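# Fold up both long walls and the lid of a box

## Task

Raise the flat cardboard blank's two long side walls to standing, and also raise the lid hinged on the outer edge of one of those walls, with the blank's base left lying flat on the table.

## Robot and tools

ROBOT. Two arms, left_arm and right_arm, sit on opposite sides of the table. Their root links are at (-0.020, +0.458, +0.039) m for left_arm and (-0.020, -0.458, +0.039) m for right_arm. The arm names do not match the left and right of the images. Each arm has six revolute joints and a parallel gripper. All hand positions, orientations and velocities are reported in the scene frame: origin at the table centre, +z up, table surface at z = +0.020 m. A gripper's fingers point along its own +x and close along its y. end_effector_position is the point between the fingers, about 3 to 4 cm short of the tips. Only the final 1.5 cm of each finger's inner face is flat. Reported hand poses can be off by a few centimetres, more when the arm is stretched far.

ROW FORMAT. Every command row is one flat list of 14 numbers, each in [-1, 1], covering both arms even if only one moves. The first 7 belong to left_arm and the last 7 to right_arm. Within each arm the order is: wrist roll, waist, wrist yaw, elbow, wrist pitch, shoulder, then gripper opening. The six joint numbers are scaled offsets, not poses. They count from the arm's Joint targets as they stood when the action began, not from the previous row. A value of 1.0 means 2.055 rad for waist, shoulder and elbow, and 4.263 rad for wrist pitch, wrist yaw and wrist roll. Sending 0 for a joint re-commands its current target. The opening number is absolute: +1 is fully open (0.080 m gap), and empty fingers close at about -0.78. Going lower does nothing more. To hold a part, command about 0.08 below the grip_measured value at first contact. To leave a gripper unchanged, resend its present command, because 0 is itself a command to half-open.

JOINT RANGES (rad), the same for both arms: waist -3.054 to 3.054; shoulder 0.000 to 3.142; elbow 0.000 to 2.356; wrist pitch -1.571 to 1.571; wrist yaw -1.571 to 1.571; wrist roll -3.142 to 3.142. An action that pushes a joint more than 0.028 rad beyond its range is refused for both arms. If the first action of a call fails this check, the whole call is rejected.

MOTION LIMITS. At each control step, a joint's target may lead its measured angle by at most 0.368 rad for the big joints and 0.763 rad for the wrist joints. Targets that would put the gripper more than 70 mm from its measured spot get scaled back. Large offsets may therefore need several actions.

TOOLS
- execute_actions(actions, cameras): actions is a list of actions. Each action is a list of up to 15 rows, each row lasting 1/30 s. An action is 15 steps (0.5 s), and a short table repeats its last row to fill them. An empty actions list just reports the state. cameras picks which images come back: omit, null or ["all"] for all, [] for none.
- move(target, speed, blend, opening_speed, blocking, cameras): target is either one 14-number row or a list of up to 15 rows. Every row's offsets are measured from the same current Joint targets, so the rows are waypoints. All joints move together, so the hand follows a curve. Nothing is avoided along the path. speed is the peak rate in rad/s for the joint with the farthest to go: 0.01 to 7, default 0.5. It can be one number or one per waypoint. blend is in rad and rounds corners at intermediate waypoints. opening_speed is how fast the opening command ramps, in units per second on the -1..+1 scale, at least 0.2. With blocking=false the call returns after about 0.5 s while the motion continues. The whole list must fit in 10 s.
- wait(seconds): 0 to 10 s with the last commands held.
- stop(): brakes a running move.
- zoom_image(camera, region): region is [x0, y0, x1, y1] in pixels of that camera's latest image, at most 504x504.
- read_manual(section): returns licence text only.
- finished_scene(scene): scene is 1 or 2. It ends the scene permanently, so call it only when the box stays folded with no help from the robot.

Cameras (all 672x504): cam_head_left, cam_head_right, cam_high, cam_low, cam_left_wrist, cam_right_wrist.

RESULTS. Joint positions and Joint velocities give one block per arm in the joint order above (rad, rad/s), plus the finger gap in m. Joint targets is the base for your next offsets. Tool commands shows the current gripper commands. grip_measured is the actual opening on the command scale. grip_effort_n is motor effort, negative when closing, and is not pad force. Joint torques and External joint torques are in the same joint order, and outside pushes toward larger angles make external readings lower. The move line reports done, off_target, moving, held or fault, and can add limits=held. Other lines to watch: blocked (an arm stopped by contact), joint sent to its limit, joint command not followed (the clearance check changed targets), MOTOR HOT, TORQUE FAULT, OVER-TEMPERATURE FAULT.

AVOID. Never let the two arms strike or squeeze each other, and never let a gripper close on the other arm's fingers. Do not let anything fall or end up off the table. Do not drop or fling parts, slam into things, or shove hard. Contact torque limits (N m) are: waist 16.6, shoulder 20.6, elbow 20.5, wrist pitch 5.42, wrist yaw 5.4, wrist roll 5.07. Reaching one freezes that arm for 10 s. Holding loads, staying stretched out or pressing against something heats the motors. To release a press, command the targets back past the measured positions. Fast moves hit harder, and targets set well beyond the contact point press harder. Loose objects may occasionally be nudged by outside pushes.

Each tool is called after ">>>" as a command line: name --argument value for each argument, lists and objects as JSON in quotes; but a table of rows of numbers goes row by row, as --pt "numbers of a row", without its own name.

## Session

>>> execute_actions --actions '[]'

>>> zoom_image --camera "cam_head_left" --region '[230, 70, 530, 320]'

>>> zoom_image --camera "cam_head_right" --region '[230, 60, 530, 310]'

Scene clock: 0.00 s.
left_arm: end_effector_position=(+0.2769, +0.2018, +0.3386) grip_measured=+0.995 grip_effort_n=n/a end_effector_quat_wxyz=(+0.745, +0.185, +0.221, -0.602) | right_arm: end_effector_position=(+0.2521, -0.2137, +0.2244) grip_measured=+0.995 grip_effort_n=n/a end_effector_quat_wxyz=(+0.899, -0.043, +0.373, +0.225)
Joint names: [wrist roll, waist, wrist yaw, elbow, wrist pitch, shoulder]
Joint positions: left_arm=[0.618 1.113 0.712 1.555 -0.834 1.536 0.08] | right_arm=[0.314 -0.761 0.194 1.007 -0.446 1.342 0.08]
Joint velocities: within noise
Joint torques (N m): no reading
External joint torques (N m): no reading
Heat: left arm: hottest wrist pitch 30 °C (+0.0 °C/min); right arm: hottest wrist yaw 31 °C (+0.0 °C/min).
Joint targets: left_arm=[0.618 1.113 0.713 1.559 -0.832 1.533] | right_arm=[0.314 -0.761 0.194 1.012 -0.443 1.337]
Tool commands: left_gripper/opening=+0.995125 right_gripper/opening=+0.994949
camera_calibration:
cam_left_wrist: T_world_to_cam=[[-0.98068, -0.194846, -0.0173544, 0.324261], [-0.149587, 0.804129, -0.575326, 0.0972712], [0.126055, -0.561615, -0.81774, 0.432168], [0, 0, 0, 1]] pos_world=[0.27807, 0.227674, 0.414991]
cam_right_wrist: T_world_to_cam=[[0.448554, -0.890121, -0.0805203, -0.277635], [-0.822941, -0.376188, -0.425737, 0.248144], [0.348666, 0.257229, -0.901257, 0.249707], [0, 0, 0, 1]] pos_world=[0.241678, -0.218012, 0.308339]

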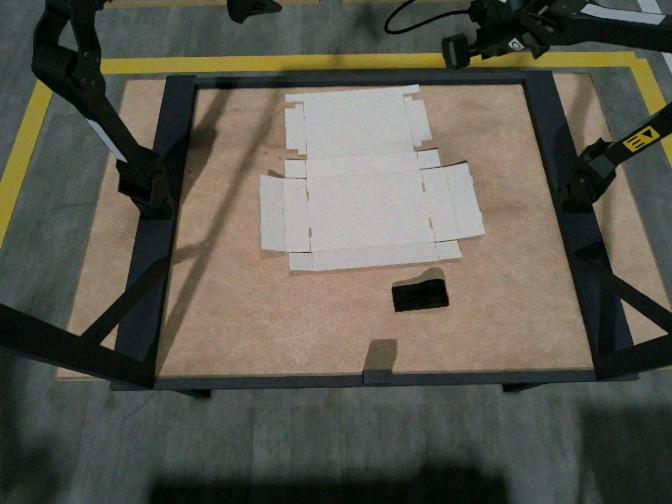

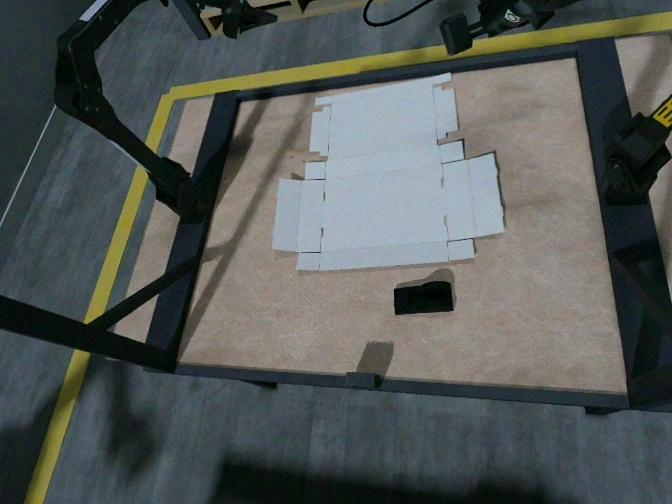

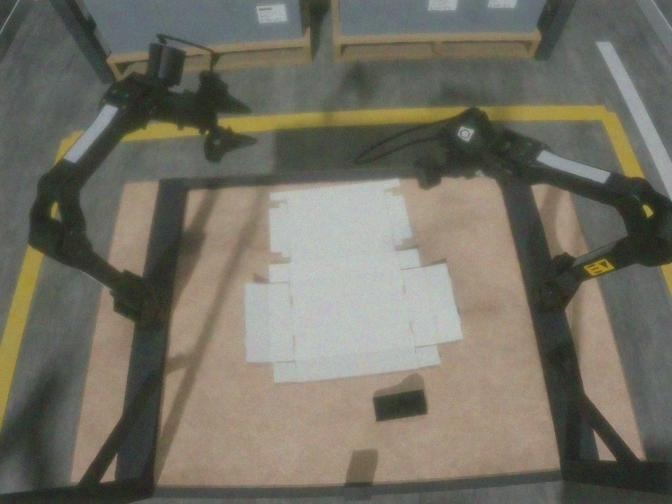

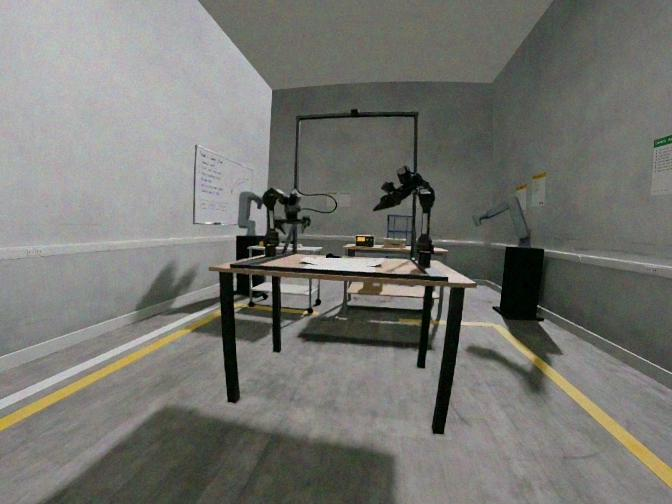

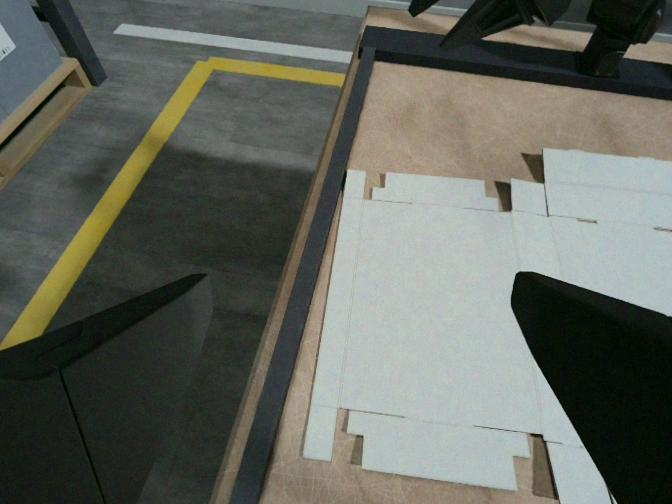

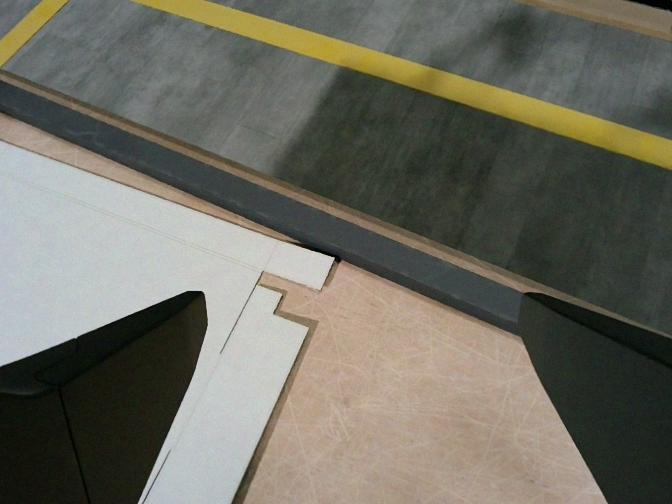

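Scaled by 1.680 from the camera's 672x504 image, which has a finer 960x720 frame.

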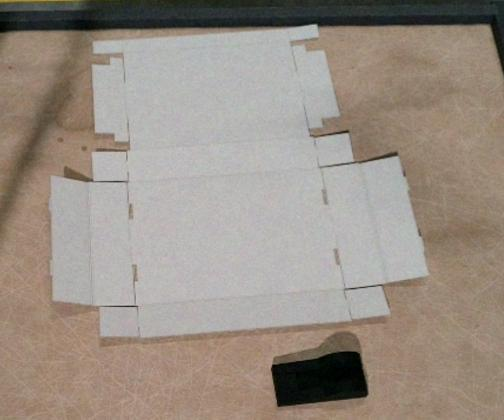

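Scaled by 1.680 from the camera's 672x504 image, which has a finer 960x720 frame.

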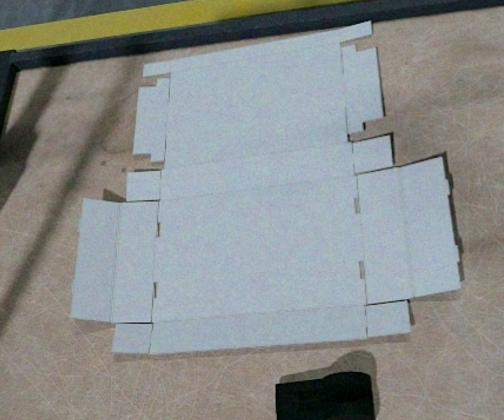

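>>> move --pt "-0.145 -0.493 -0.1673 0.02 -0.0863 -0.162 1 0 0 0 0 0 0 -0.8" --pt "-0.2318 -0.8482 -0.3315 0.2097 -0.145 0.3878 1 0.2946 0.3839 -0.0455 0.1796 -0.1288 0.3029 -0.8" --speed 0.9 --blend 0.1

>>> zoom_image --camera "cam_head_left" --region '[280, 100, 500, 320]'

>>> zoom_image --camera "cam_left_wrist" --region '[400, 200, 600, 400]'

Scene clock: 36.03 s.
left_arm: end_effector_position=(-0.1838, +0.0690, +0.1277) grip_measured=+0.995 grip_effort_n=-1.2 end_effector_quat_wxyz=(+0.588, +0.682, +0.172, -0.400) | right_arm: end_effector_position=(-0.0300, -0.1027, +0.0849) grip_measured=-0.785 grip_effort_n=-81.2 end_effector_quat_wxyz=(+0.707, -0.013, +0.707, +0.011)
Joint names: [wrist roll, waist, wrist yaw, elbow, wrist pitch, shoulder]
Joint positions: left_arm=[-0.367 -0.63 -0.695 1.977 -1.448 2.329 0.08] | right_arm=[1.566 0.028 0 1.368 -0.991 1.951 0]
Joint velocities: within noise
Joint torques (N m): left_arm=[-0.09 0.04 -0.54 6.25 0.15 -8.97] | right_arm=[0.14 0.02 0.05 5.41 0.13 -5.85]
External joint torques (N m): left_arm=[-0.06 0.04 -0.13 1.17 0.15 1.07] | right_arm=[0.14 0.03 0 0.36 -0.14 1.87]
Heat: left arm: hottest wrist pitch 35 °C (+8.3 °C/min); right arm: hottest wrist pitch 34 °C (+6.7 °C/min).
Joint targets: left_arm=[-0.370 -0.630 -0.701 1.990 -1.450 2.330] | right_arm=[1.570 0.029 0.000 1.382 -0.992 1.960]
move: done; blend cut to 0 rad at target 1
camera_calibration:
cam_left_wrist: T_world_to_cam=[[-0.703845, 0.262926, -0.659903, -0.0556988], [0.10309, 0.956951, 0.271324, -0.0584104], [0.702833, 0.122941, -0.70065, 0.286996], [0, 0, 0, 1]] pos_world=[-0.234892, 0.0352571, 0.180176]
cam_right_wrist: T_world_to_cam=[[0.049378, -0.99878, 0.000454603, -0.0935116], [-0.93307, -0.045967, 0.356746, -0.0374582], [-0.35629, -0.0180396, -0.934201, 0.147271], [0, 0, 0, 1]] pos_world=[0.0221375, -0.0924627, 0.150987]

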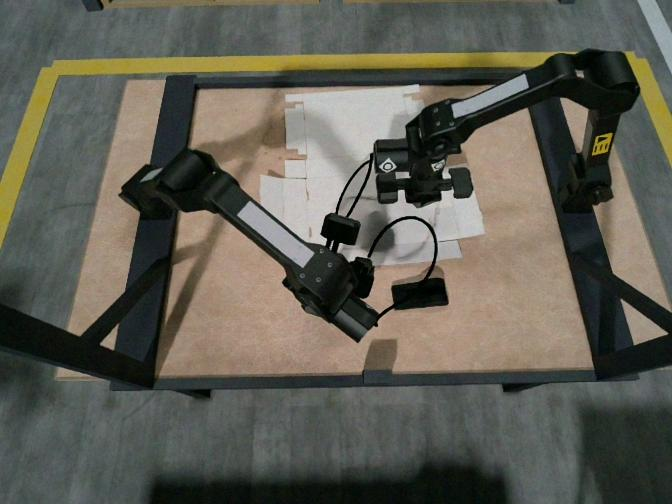

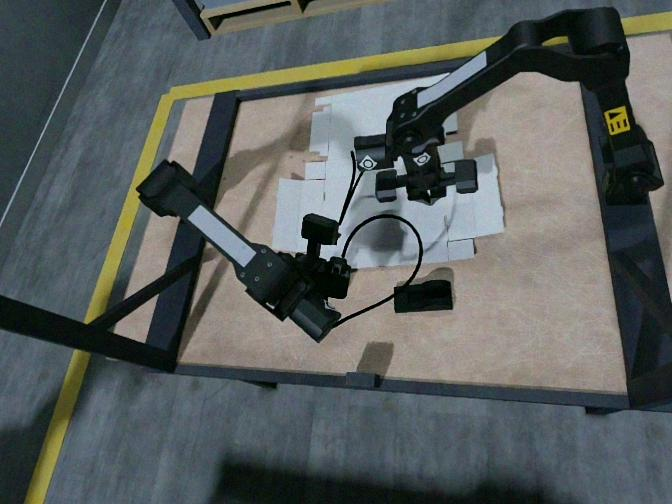

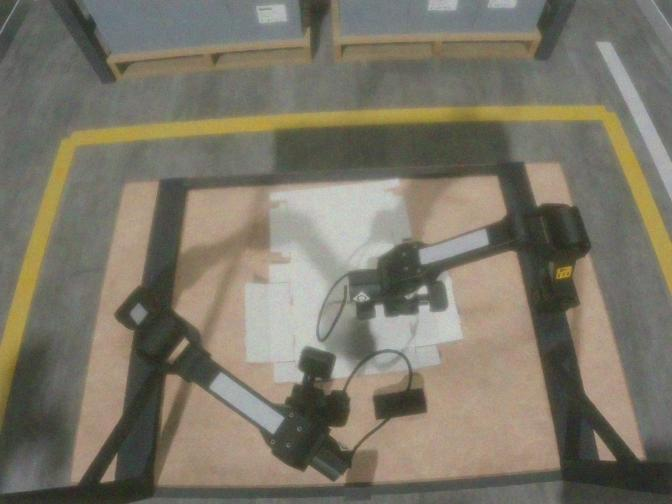

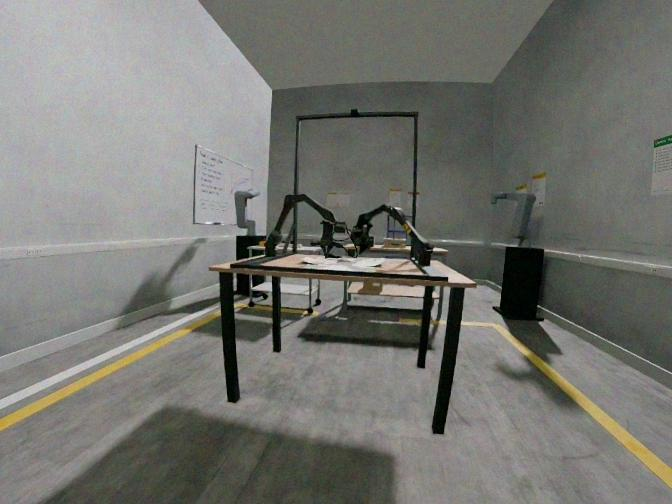

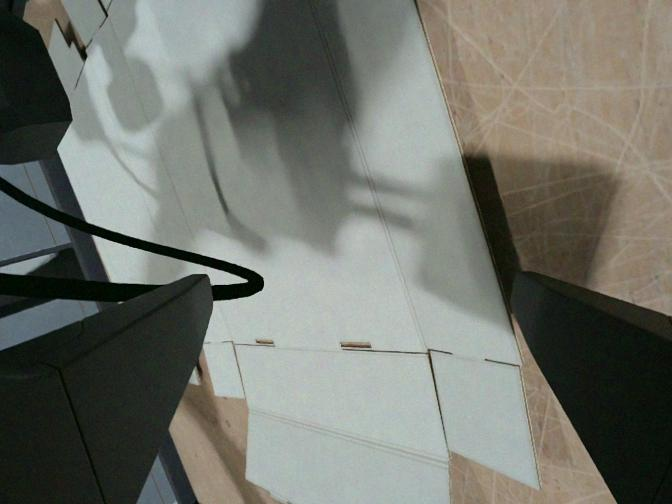

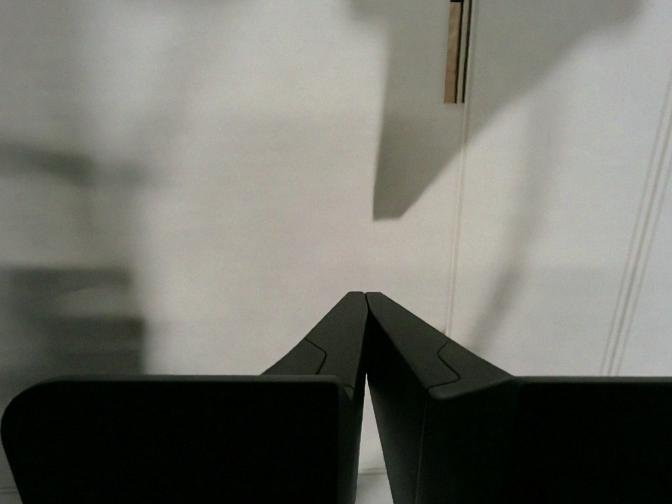

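Scaled by 2.291 from the camera's 672x504 image, which has a finer 960x720 frame.

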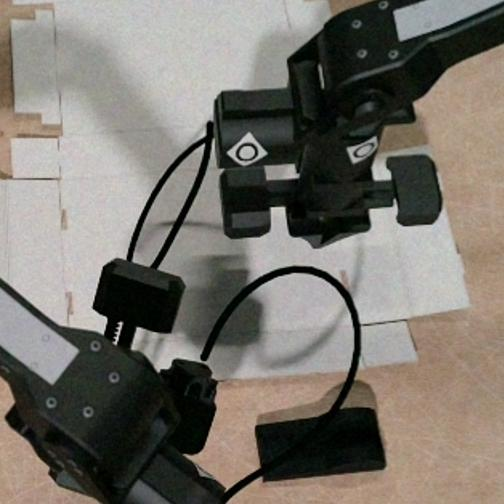

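Scaled by 2.520 from the camera's 672x504 image, which has a finer 960x720 frame.

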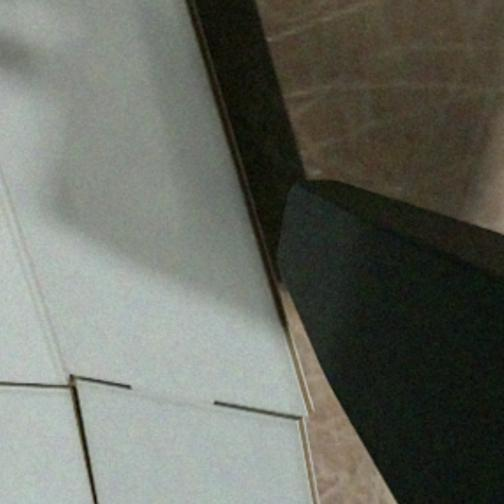

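>>> move --pt "0 0 0 0 0 0 1 0 -0.039 0 0 0 0 -0.8" --pt "0 0.008 0 -0.0574 0.04 0.0146 1 0 -0.039 0 -0.039 0.0326 0.0282 -0.8" --speed 0.2 --cameras '["cam_head_left","cam_left_wrist"]'

>>> zoom_image --camera "cam_left_wrist" --region '[400, 200, 600, 400]'

Scene clock: 42.93 s.
left_arm: end_effector_position=(-0.1826, +0.0605, +0.0910) grip_measured=+0.995 grip_effort_n=-1.2 end_effector_quat_wxyz=(+0.601, +0.664, +0.177, -0.408) | right_arm: end_effector_position=(-0.0014, -0.0927, +0.0624) grip_measured=-0.785 grip_effort_n=-81.2 end_effector_quat_wxyz=(+0.707, +0.031, +0.707, -0.002)
Joint names: [wrist roll, waist, wrist yaw, elbow, wrist pitch, shoulder]
Joint positions: left_arm=[-0.368 -0.615 -0.695 1.88 -1.282 2.354 0.08] | right_arm=[1.566 -0.052 -0.001 1.323 -0.867 1.987 0]
Joint velocities: within noise
Joint torques (N m): left_arm=[-0.09 0.04 -0.51 4.21 0.46 -8.46] | right_arm=[0.14 -0.07 0.1 1.97 1.17 -3.71]
External joint torques (N m): left_arm=[-0.06 0.1 -0.1 -0.8 0.43 1.72] | right_arm=[0.14 -0.02 0.05 -3.03 0.82 4.14]
Heat: left arm: hottest shoulder 36 °C (+9.8 °C/min); right arm: hottest wrist pitch 33 °C (+4.2 °C/min).
Joint targets: left_arm=[-0.370 -0.614 -0.701 1.872 -1.280 2.360] | right_arm=[1.570 -0.052 0.000 1.301 -0.853 2.018]
move: off_target (right_arm); right_arm: the shoulder is farthest, 0.031 rad from its target
camera_calibration:
cam_left_wrist: T_world_to_cam=[[-0.724448, 0.228826, -0.650241, -0.0795368], [0.0959231, 0.967582, 0.233631, -0.0389593], [0.682622, 0.10688, -0.722913, 0.260819], [0, 0, 0, 1]] pos_world=[-0.231924, 0.0280199, 0.145934]
Images, in order (width x height): cam_head_left 672x504, cam_left_wrist 672x504.

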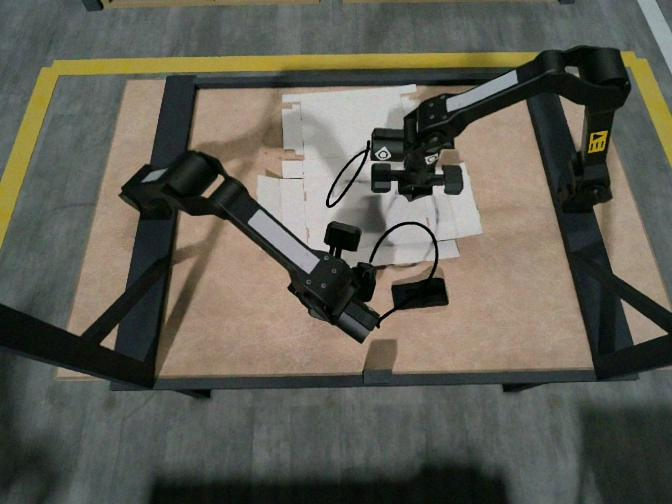

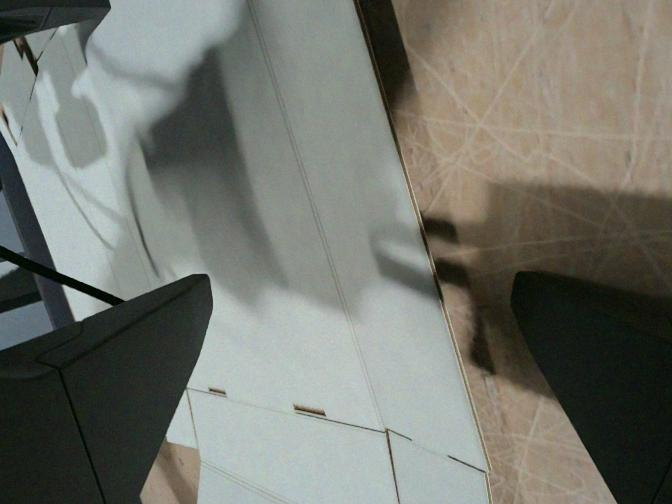

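Scaled by 2.520 from the camera's 672x504 image, which has a finer 960x720 frame.

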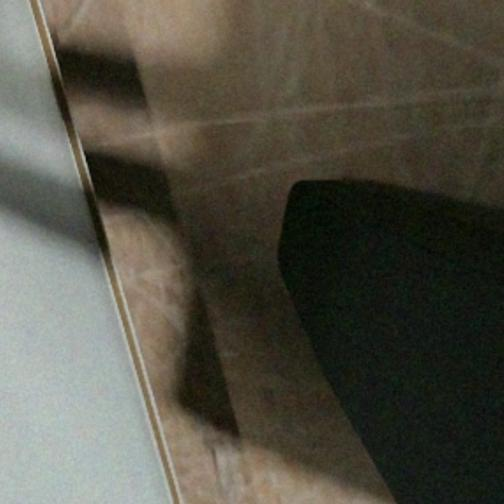

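>>> move --pt "0 0.034 0 -0.005 0.004 0.001 1 0 0 0 0 0 0 -0.8" --pt "0 0.045 0 0.0126 -0.0091 -0.0064 1 0 0 0 0 0 0 -0.8" --speed 0.15 --cameras '["cam_head_left","cam_left_wrist","cam_low"]'

>>> zoom_image --camera "cam_left_wrist" --region '[400, 200, 600, 400]'

Scene clock: 48.80 s.
left_arm: end_effector_position=(-0.1466, +0.0545, +0.0914) grip_measured=+0.995 grip_effort_n=-1.2 end_effector_quat_wxyz=(+0.607, +0.669, +0.208, -0.375) | right_arm: end_effector_position=(-0.0006, -0.0907, +0.0624) grip_measured=-0.785 grip_effort_n=-81.2 end_effector_quat_wxyz=(+0.708, +0.034, +0.705, +0.001)
Joint names: [wrist roll, waist, wrist yaw, elbow, wrist pitch, shoulder]
Joint positions: left_arm=[-0.368 -0.533 -0.688 1.88 -1.317 2.355 0.08] | right_arm=[1.566 -0.052 0.002 1.322 -0.857 1.987 0]
Joint velocities: within noise
Joint torques (N m): left_arm=[-0.09 1.19 -0.79 6.75 0.12 -9.88] | right_arm=[0.11 -0.03 -0.03 2 0.55 -3.72]
External joint torques (N m): left_arm=[-0.05 1.12 -0.38 1.69 0.13 0.37] | right_arm=[0.11 -0.1 -0.07 -2.97 0.21 4.14]
Heat: left arm: hottest shoulder 36 °C (+8.6 °C/min); right arm: hottest wrist pitch 33 °C (+3.7 °C/min).
Joint targets: left_arm=[-0.370 -0.521 -0.700 1.898 -1.318 2.347] | right_arm=[1.570 -0.052 0.000 1.301 -0.853 2.018]
move: off_target (right_arm); right_arm: the shoulder is farthest, 0.031 rad from its target
camera_calibration:
cam_left_wrist: T_world_to_cam=[[-0.733284, 0.189468, -0.65299, -0.0507327], [0.0110448, 0.963582, 0.267185, -0.0520724], [0.679833, 0.18871, -0.708672, 0.231024], [0, 0, 0, 1]] pos_world=[-0.193684, 0.0161917, 0.144505]
Images, in order (width x height): cam_head_left 672x504, cam_low 672x504, cam_left_wrist 672x504.

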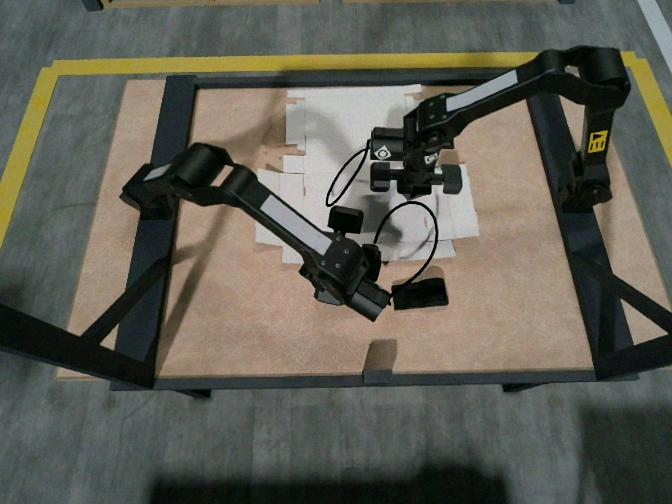

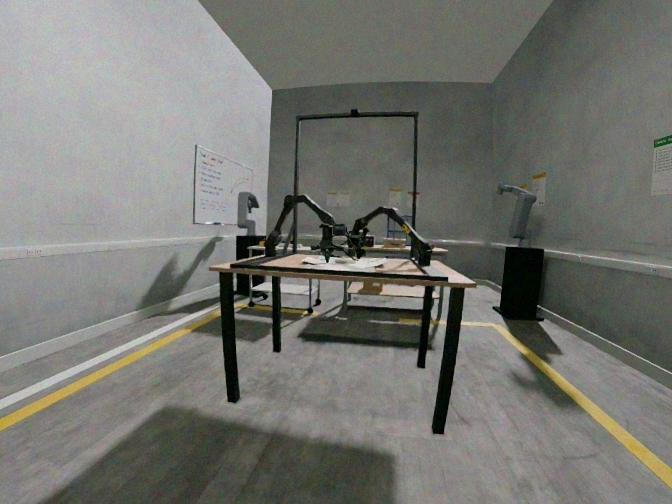

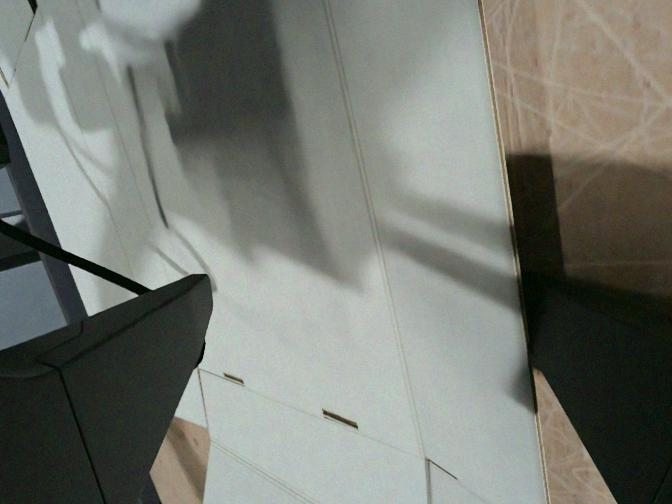

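Scaled by 2.520 from the camera's 672x504 image, which has a finer 960x720 frame.

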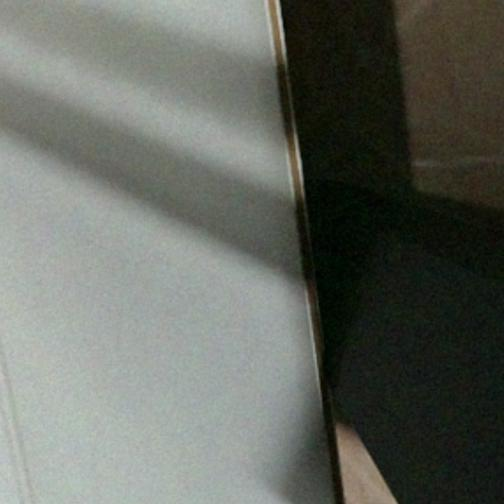

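>>> move --pt "0 0.0146 0 0.0168 -0.0122 -0.0085 1 0 0 0 0 0 0 -0.8" --pt "0 0.034 0 0.0242 -0.0175 -0.0122 1 0 0 0 0 0 0 -0.8" --speed 0.15 --blend 0.01 --cameras '["cam_head_left","cam_left_wrist","cam_low"]'

Scene clock: 52.70 s.
left_arm: end_effector_position=(-0.1294, +0.0523, +0.1049) grip_measured=+0.995 grip_effort_n=-1.2 end_effector_quat_wxyz=(+0.607, +0.669, +0.235, -0.360) | right_arm: end_effector_position=(+0.0012, -0.0916, +0.0623) grip_measured=-0.785 grip_effort_n=-81.2 end_effector_quat_wxyz=(+0.710, +0.034, +0.704, -0.002)
Joint names: [wrist roll, waist, wrist yaw, elbow, wrist pitch, shoulder]
Joint positions: left_arm=[-0.368 -0.486 -0.662 1.928 -1.388 2.347 0.08] | right_arm=[1.567 -0.055 0.007 1.322 -0.861 1.987 0]
Joint velocities: within noise
Joint torques (N m): left_arm=[-0.09 3.86 -1.59 7.05 -0.1 -11.6] | right_arm=[0.1 0.18 -0.21 1.99 0.75 -3.71]
External joint torques (N m): left_arm=[-0.06 3.91 -1.2 2.03 -0.07 -1.48] | right_arm=[0.11 0.22 -0.26 -2.99 0.4 4.15]
Heat: left arm: hottest shoulder 36 °C (+8.0 °C/min); right arm: hottest wrist pitch 33 °C (+3.4 °C/min).
Joint targets: left_arm=[-0.370 -0.451 -0.700 1.948 -1.393 2.322] | right_arm=[1.570 -0.052 0.000 1.301 -0.853 2.018]
move: off_target (left_arm, right_arm); left_arm: the wrist yaw is farthest, 0.038 rad from its target; right_arm: the shoulder is farthest, 0.031 rad from its target
camera_calibration:
cam_left_wrist: T_world_to_cam=[[-0.752124, 0.167305, -0.637431, -0.0317858], [-0.0355643, 0.955525, 0.292758, -0.0619174], [0.658061, 0.24286, -0.712723, 0.224041], [0, 0, 0, 1]] pos_world=[-0.173542, 0.0100709, 0.157545]
Images, in order (width x height): cam_head_left 672x504, cam_low 672x504, cam_left_wrist 672x504.

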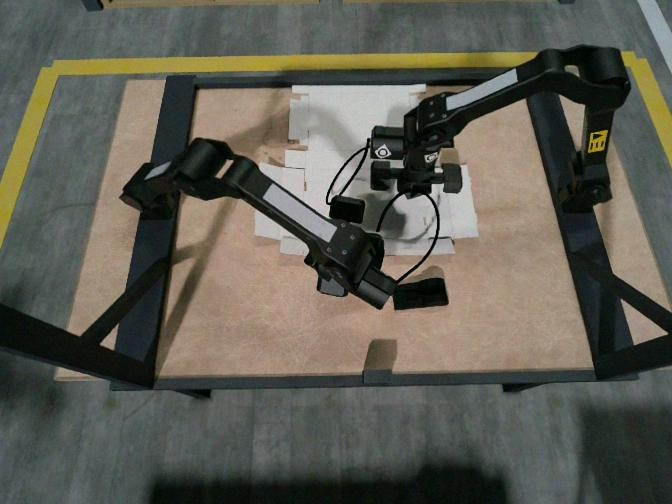

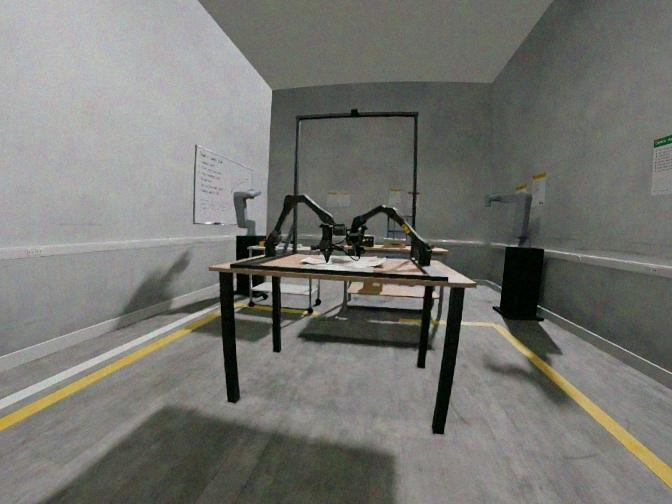

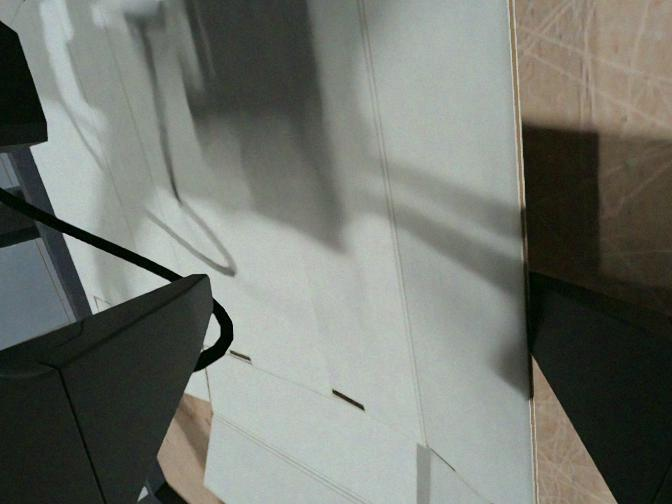

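>>> move --pt "0 0 0 0 0 0 1 0 0 0 0.039 -0.0326 -0.0282 -0.8" --pt "0 0 0 0 0 0 1 0 -0.029 0 -0.059 -0.0176 -0.0954 -0.8" --pt "0 0 0 0 0 0 1 0 -0.029 0 -0.0983 0.015 -0.0672 -0.8" --speed 0.3 --cameras '["cam_head_left","cam_left_wrist","cam_head_right"]'

Scene clock: 59.87 s.
left_arm: end_effector_position=(-0.1290, +0.0482, +0.1119) grip_measured=+0.995 grip_effort_n=-1.2 end_effector_quat_wxyz=(+0.615, +0.658, +0.234, -0.365) | right_arm: end_effector_position=(+0.0146, -0.1405, +0.0604) grip_measured=-0.785 grip_effort_n=-81.2 end_effector_quat_wxyz=(+0.706, +0.045, +0.706, -0.029)
Joint names: [wrist roll, waist, wrist yaw, elbow, wrist pitch, shoulder]
Joint positions: left_arm=[-0.37 -0.482 -0.667 1.94 -1.385 2.336 0.08] | right_arm=[1.567 -0.109 -0.001 1.117 -0.821 1.845 0]
Joint velocities: within noise
Joint torques (N m): left_arm=[-0.03 3.33 -1.47 6.1 -0.26 -10.33] | right_arm=[0.11 -0.26 0.08 2.3 2.32 -2.34]
External joint torques (N m): left_arm=[0 3.39 -1.07 0.99 -0.27 -0.15] | right_arm=[0.11 -0.21 0.03 -2.52 2 4.42]
Heat: left arm: hottest shoulder 41 °C (+12.0 °C/min); right arm: hottest wrist pitch 33 °C (+3.0 °C/min).
Joint targets: left_arm=[-0.370 -0.451 -0.701 1.948 -1.393 2.322] | right_arm=[1.570 -0.111 0.000 1.099 -0.789 1.880]
move: off_target (left_arm, right_arm); left_arm: the wrist yaw is farthest, 0.033 rad from its target; right_arm: the shoulder is farthest, 0.035 rad from its target
camera_calibration:
cam_left_wrist: T_world_to_cam=[[-0.757876, 0.146729, -0.635684, -0.0262421], [-0.0375856, 0.962942, 0.267078, -0.0578056], [0.651315, 0.226305, -0.724276, 0.231006], [0, 0, 0, 1]] pos_world=[-0.172519, 0.00723619, 0.166069]
Images, in order (width x height): cam_head_left 672x504, cam_head_right 672x504, cam_left_wrist 672x504.

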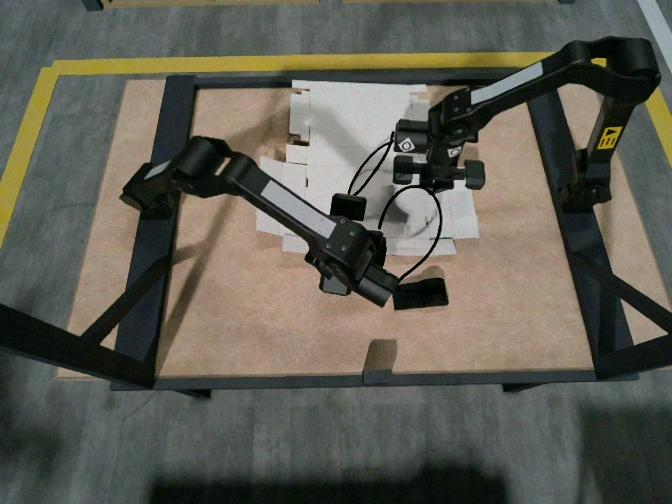

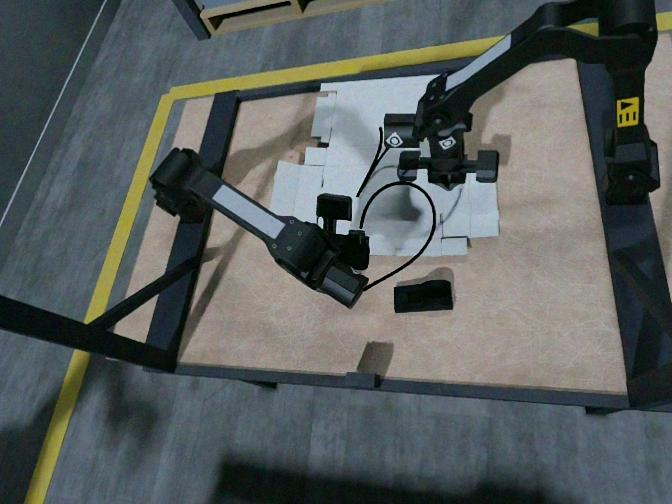

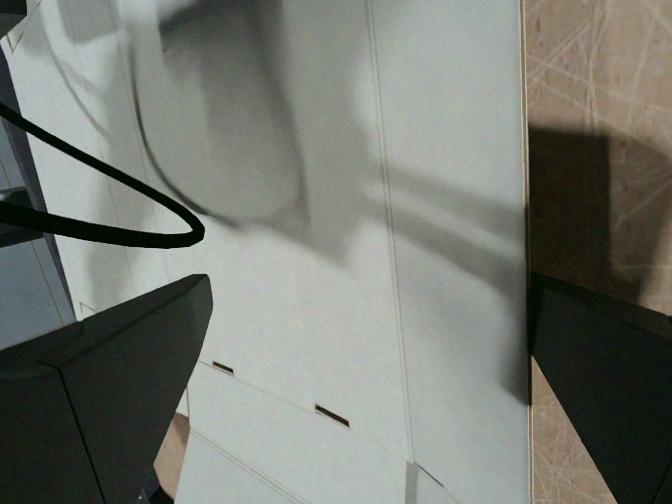

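>>> move --pt "0 0.0243 0 0.0126 -0.0091 -0.0064 1 0 0 0 0 0 0 -0.8" --pt "0 0.0487 0 0.0158 -0.0114 -0.008 1 0 0 0 0 0 0 -0.8" --speed 0.15 --blend 0.01 --cameras '["cam_head_left","cam_left_wrist","cam_right_wrist"]'

>>> zoom_image --camera "cam_head_left" --region '[250, 90, 500, 320]'

Scene clock: 64.57 s.
left_arm: end_effector_position=(-0.0969, +0.0431, +0.1243) grip_measured=+0.995 grip_effort_n=-1.2 end_effector_quat_wxyz=(+0.626, +0.647, +0.268, -0.343) | right_arm: end_effector_position=(+0.0146, -0.1386, +0.0603) grip_measured=-0.785 grip_effort_n=-81.2 end_effector_quat_wxyz=(+0.706, +0.048, +0.706, -0.026)
Joint names: [wrist roll, waist, wrist yaw, elbow, wrist pitch, shoulder]
Joint positions: left_arm=[-0.37 -0.401 -0.648 1.97 -1.43 2.321 0.08] | right_arm=[1.567 -0.109 -0.002 1.116 -0.812 1.845 0]
Joint velocities: within noise
Joint torques (N m): left_arm=[-0.06 5.1 -1.97 6.15 -0.49 -10.91] | right_arm=[0.11 -0.29 0.12 2.21 1.73 -2.32]
External joint torques (N m): left_arm=[-0.03 5.1 -1.59 1.02 -0.48 -0.76] | right_arm=[0.11 -0.32 0.07 -2.62 1.4 4.43]
Heat: left arm: hottest shoulder 43 °C (+14.1 °C/min); right arm: hottest wrist pitch 34 °C (+3.0 °C/min). Heating fast: the left arm's shoulder motor: a push or a pull is the cause, and it goes on while you think. Ease it with your next call, before anything else.
Joint targets: left_arm=[-0.370 -0.351 -0.701 1.980 -1.442 2.305] | right_arm=[1.570 -0.111 0.000 1.099 -0.789 1.880]
move: off_target (left_arm, right_arm); left_arm: the wrist yaw is farthest, 0.053 rad from its target; right_arm: the shoulder is farthest, 0.035 rad from its target
camera_calibration:
cam_left_wrist: T_world_to_cam=[[-0.778288, 0.0859839, -0.621993, 0.0056425], [-0.114679, 0.954454, 0.275439, -0.0631004], [0.617347, 0.285701, -0.732979, 0.215453], [0, 0, 0, 1]] pos_world=[-0.135854, -0.00181391, 0.178813]
cam_right_wrist: T_world_to_cam=[[-0.0886192, -0.995539, -0.0323925, -0.12713], [-0.931217, 0.0712636, 0.35743, 0.0274415], [-0.353527, 0.0618396, -0.933378, 0.150444], [0, 0, 0, 1]] pos_world=[0.0674739, -0.137822, 0.126495]
Images, in order (width x height): cam_head_left 672x504, cam_left_wrist 672x504, cam_right_wrist 672x504.

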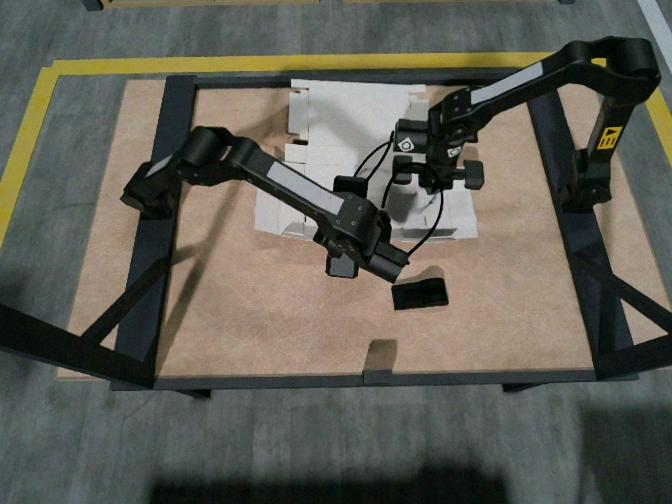

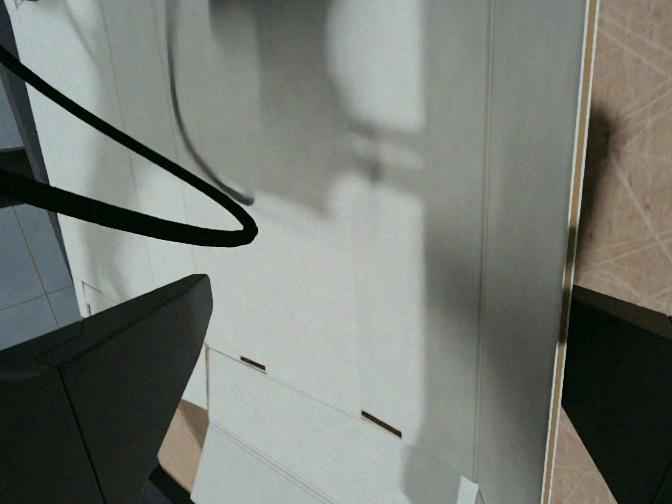

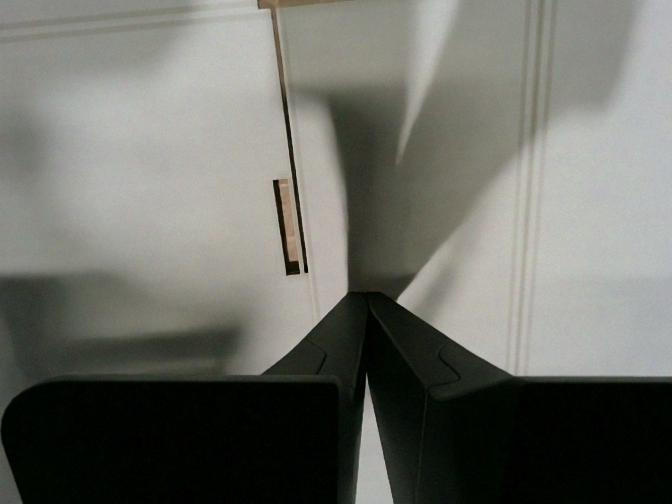

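Scaled by 2.016 from the camera's 672x504 image, which has a finer 960x720 frame.

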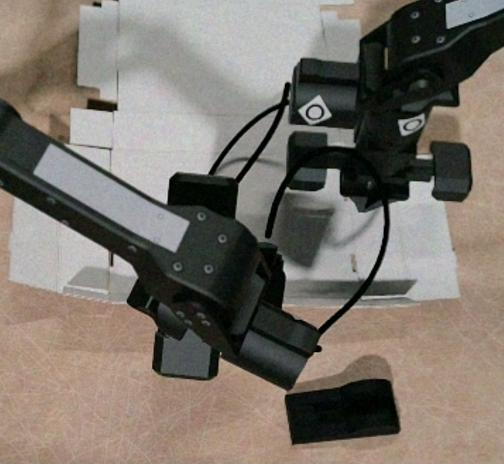

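>>> move --pt "0 0 0 0 0 0 1 0 0 0 0.025 -0.015 -0.02 -0.8" --pt "0 0 0 0 0 0 1 0 -0.03 0 -0.19 0.0 -0.2 -0.8" --speed 0.3 --cameras '["cam_head_left","cam_left_wrist"]'

>>> zoom_image --camera "cam_head_left" --region '[250, 90, 500, 320]'

Scene clock: 71.93 s.
left_arm: end_effector_position=(-0.0820, +0.0394, +0.1296) grip_measured=+0.995 grip_effort_n=-1.2 end_effector_quat_wxyz=(+0.637, +0.644, +0.266, -0.330) | right_arm: end_effector_position=(+0.0167, -0.2436, +0.0605) grip_measured=-0.785 grip_effort_n=-81.2 end_effector_quat_wxyz=(+0.705, +0.063, +0.704, -0.054)
Joint names: [wrist roll, waist, wrist yaw, elbow, wrist pitch, shoulder]
Joint positions: left_arm=[-0.37 -0.372 -0.676 1.975 -1.436 2.317 0.08] | right_arm=[1.567 -0.17 -0.001 0.713 -0.791 1.48 0]
Joint velocities: within noise
Joint torques (N m): left_arm=[-0.05 2.3 -1.16 5.61 -0.09 -10.08] | right_arm=[0.1 -0.35 0.07 3.34 0.34 -4.66]
External joint torques (N m): left_arm=[-0.02 2.23 -0.76 0.47 -0.1 -0.01] | right_arm=[0.11 -0.38 0.03 -1.34 0.05 -0.64]
Heat: left arm: hottest shoulder 43 °C (+13.0 °C/min); right arm: hottest wrist pitch 34 °C (+2.0 °C/min).
Joint targets: left_arm=[-0.370 -0.351 -0.701 1.980 -1.442 2.306] | right_arm=[1.570 -0.173 0.000 0.709 -0.789 1.469]
move: done
camera_calibration:
cam_left_wrist: T_world_to_cam=[[-0.764985, 0.0597877, -0.641267, 0.0255142], [-0.143314, 0.954916, 0.259994, -0.0596921], [0.6279, 0.290794, -0.721928, 0.210509], [0, 0, 0, 1]] pos_world=[-0.121215, -0.00573916, 0.183853]
Images, in order (width x height): cam_head_left 672x504, cam_left_wrist 672x504.

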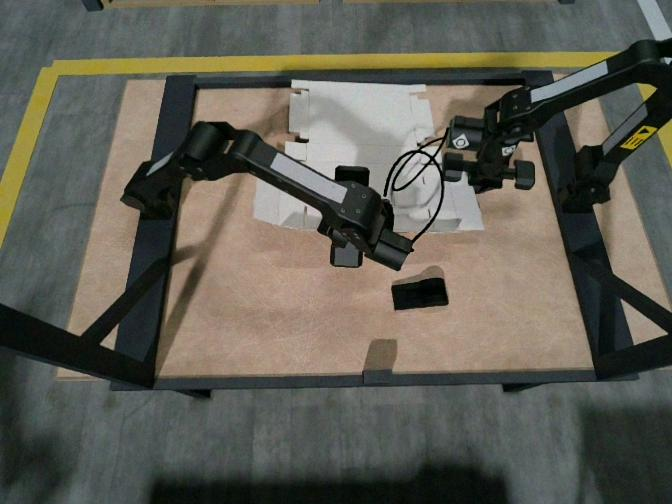

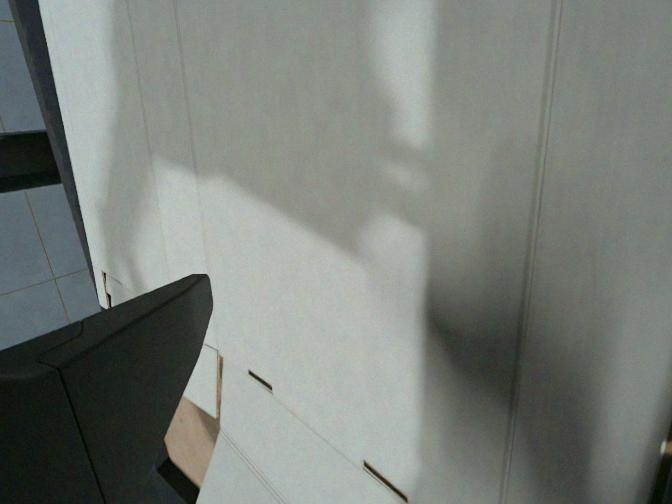

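Scaled by 2.016 from the camera's 672x504 image, which has a finer 960x720 frame.

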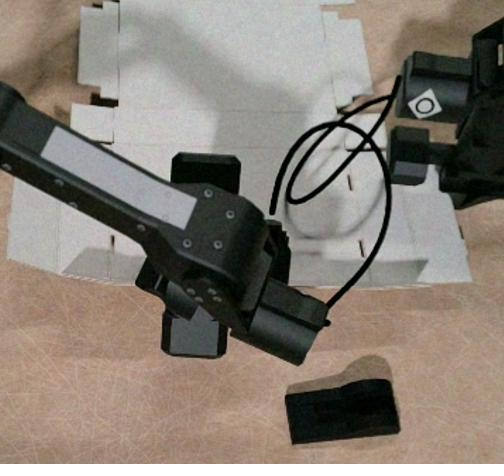

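>>> move --pt "0 0.005 0 0 0 0 1 0 -0.12 0 -0.05 0.0 -0.1 -0.8" --speed 0.25 --cameras '["cam_head_left","cam_head_right","cam_low"]'

>>> zoom_image --camera "cam_head_left" --region '[300, 90, 550, 320]'

>>> zoom_image --camera "cam_low" --region '[280, 190, 420, 290]'

Scene clock: 76.33 s.
left_arm: end_effector_position=(-0.0721, +0.0380, +0.1312) grip_measured=+0.995 grip_effort_n=-1.2 end_effector_quat_wxyz=(+0.643, +0.644, +0.266, -0.320) | right_arm: end_effector_position=(+0.0601, -0.2759, +0.0750) grip_measured=-0.785 grip_effort_n=-81.2 end_effector_quat_wxyz=(+0.699, +0.185, +0.683, -0.104)
Joint names: [wrist roll, waist, wrist yaw, elbow, wrist pitch, shoulder]
Joint positions: left_arm=[-0.37 -0.353 -0.691 1.975 -1.439 2.317 0.08] | right_arm=[1.567 -0.416 -0.001 0.612 -0.791 1.274 0]
Joint velocities: within noise
Joint torques (N m): left_arm=[-0.02 1.14 -0.62 5.64 0.11 -10.33] | right_arm=[0.11 -0.25 0.07 3.58 0.49 -3.57]
External joint torques (N m): left_arm=[0.01 1.14 -0.22 0.5 0.11 -0.19] | right_arm=[0.11 -0.25 0.03 -1.56 0.03 -0.54]
Heat: left arm: hottest shoulder 45 °C (+14.2 °C/min); right arm: hottest wrist pitch 34 °C (+1.0 °C/min).
Joint targets: left_arm=[-0.370 -0.341 -0.701 1.980 -1.442 2.306] | right_arm=[1.570 -0.420 0.000 0.606 -0.789 1.263]
move: done
Images, in order (width x height): cam_head_left 672x504, cam_head_right 672x504, cam_low 672x504.

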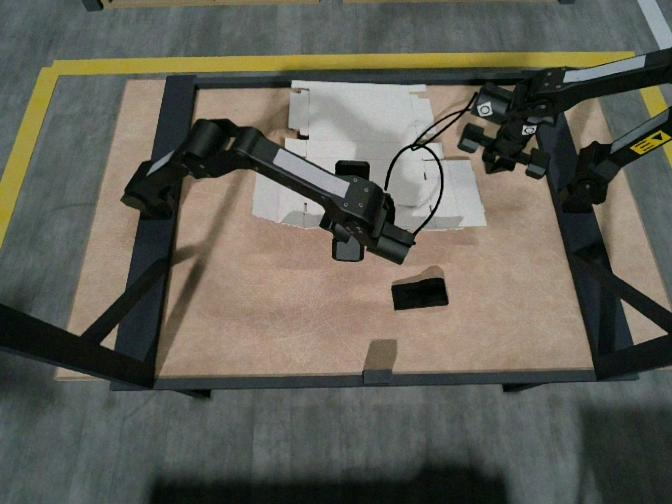

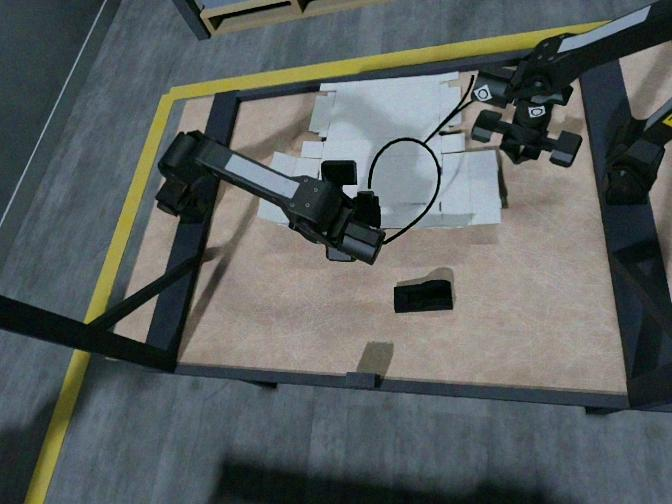

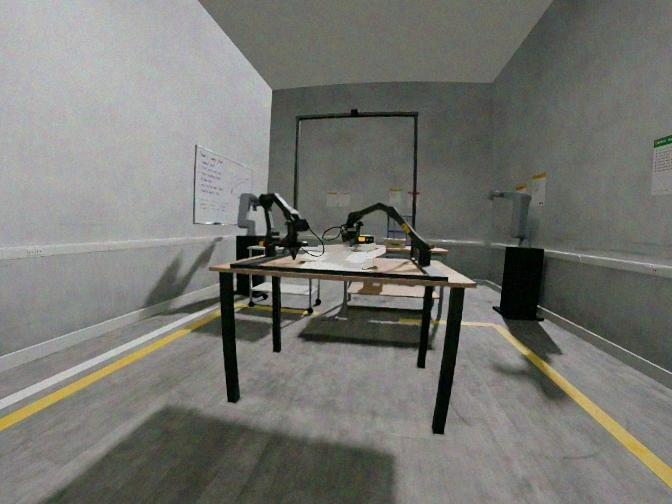

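Scaled by 2.016 from the camera's 672x504 image, which has a finer 960x720 frame.

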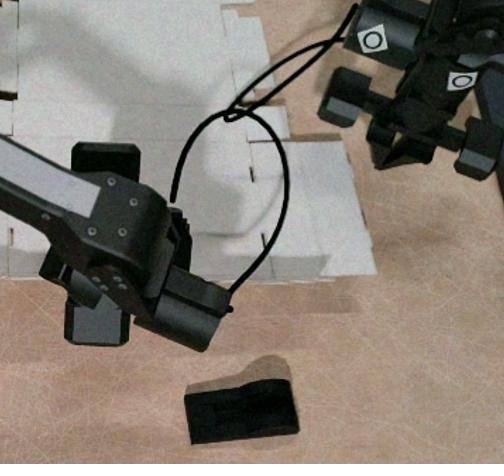

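Scaled by 3.600 from the camera's 672x504 image, which has a finer 960x720 frame.

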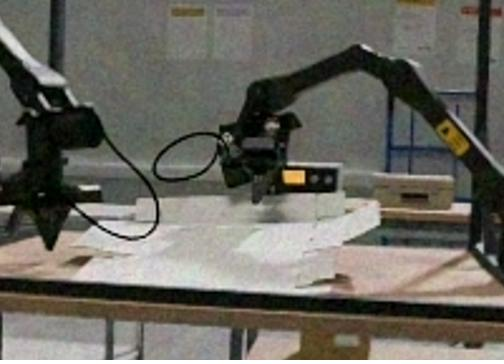

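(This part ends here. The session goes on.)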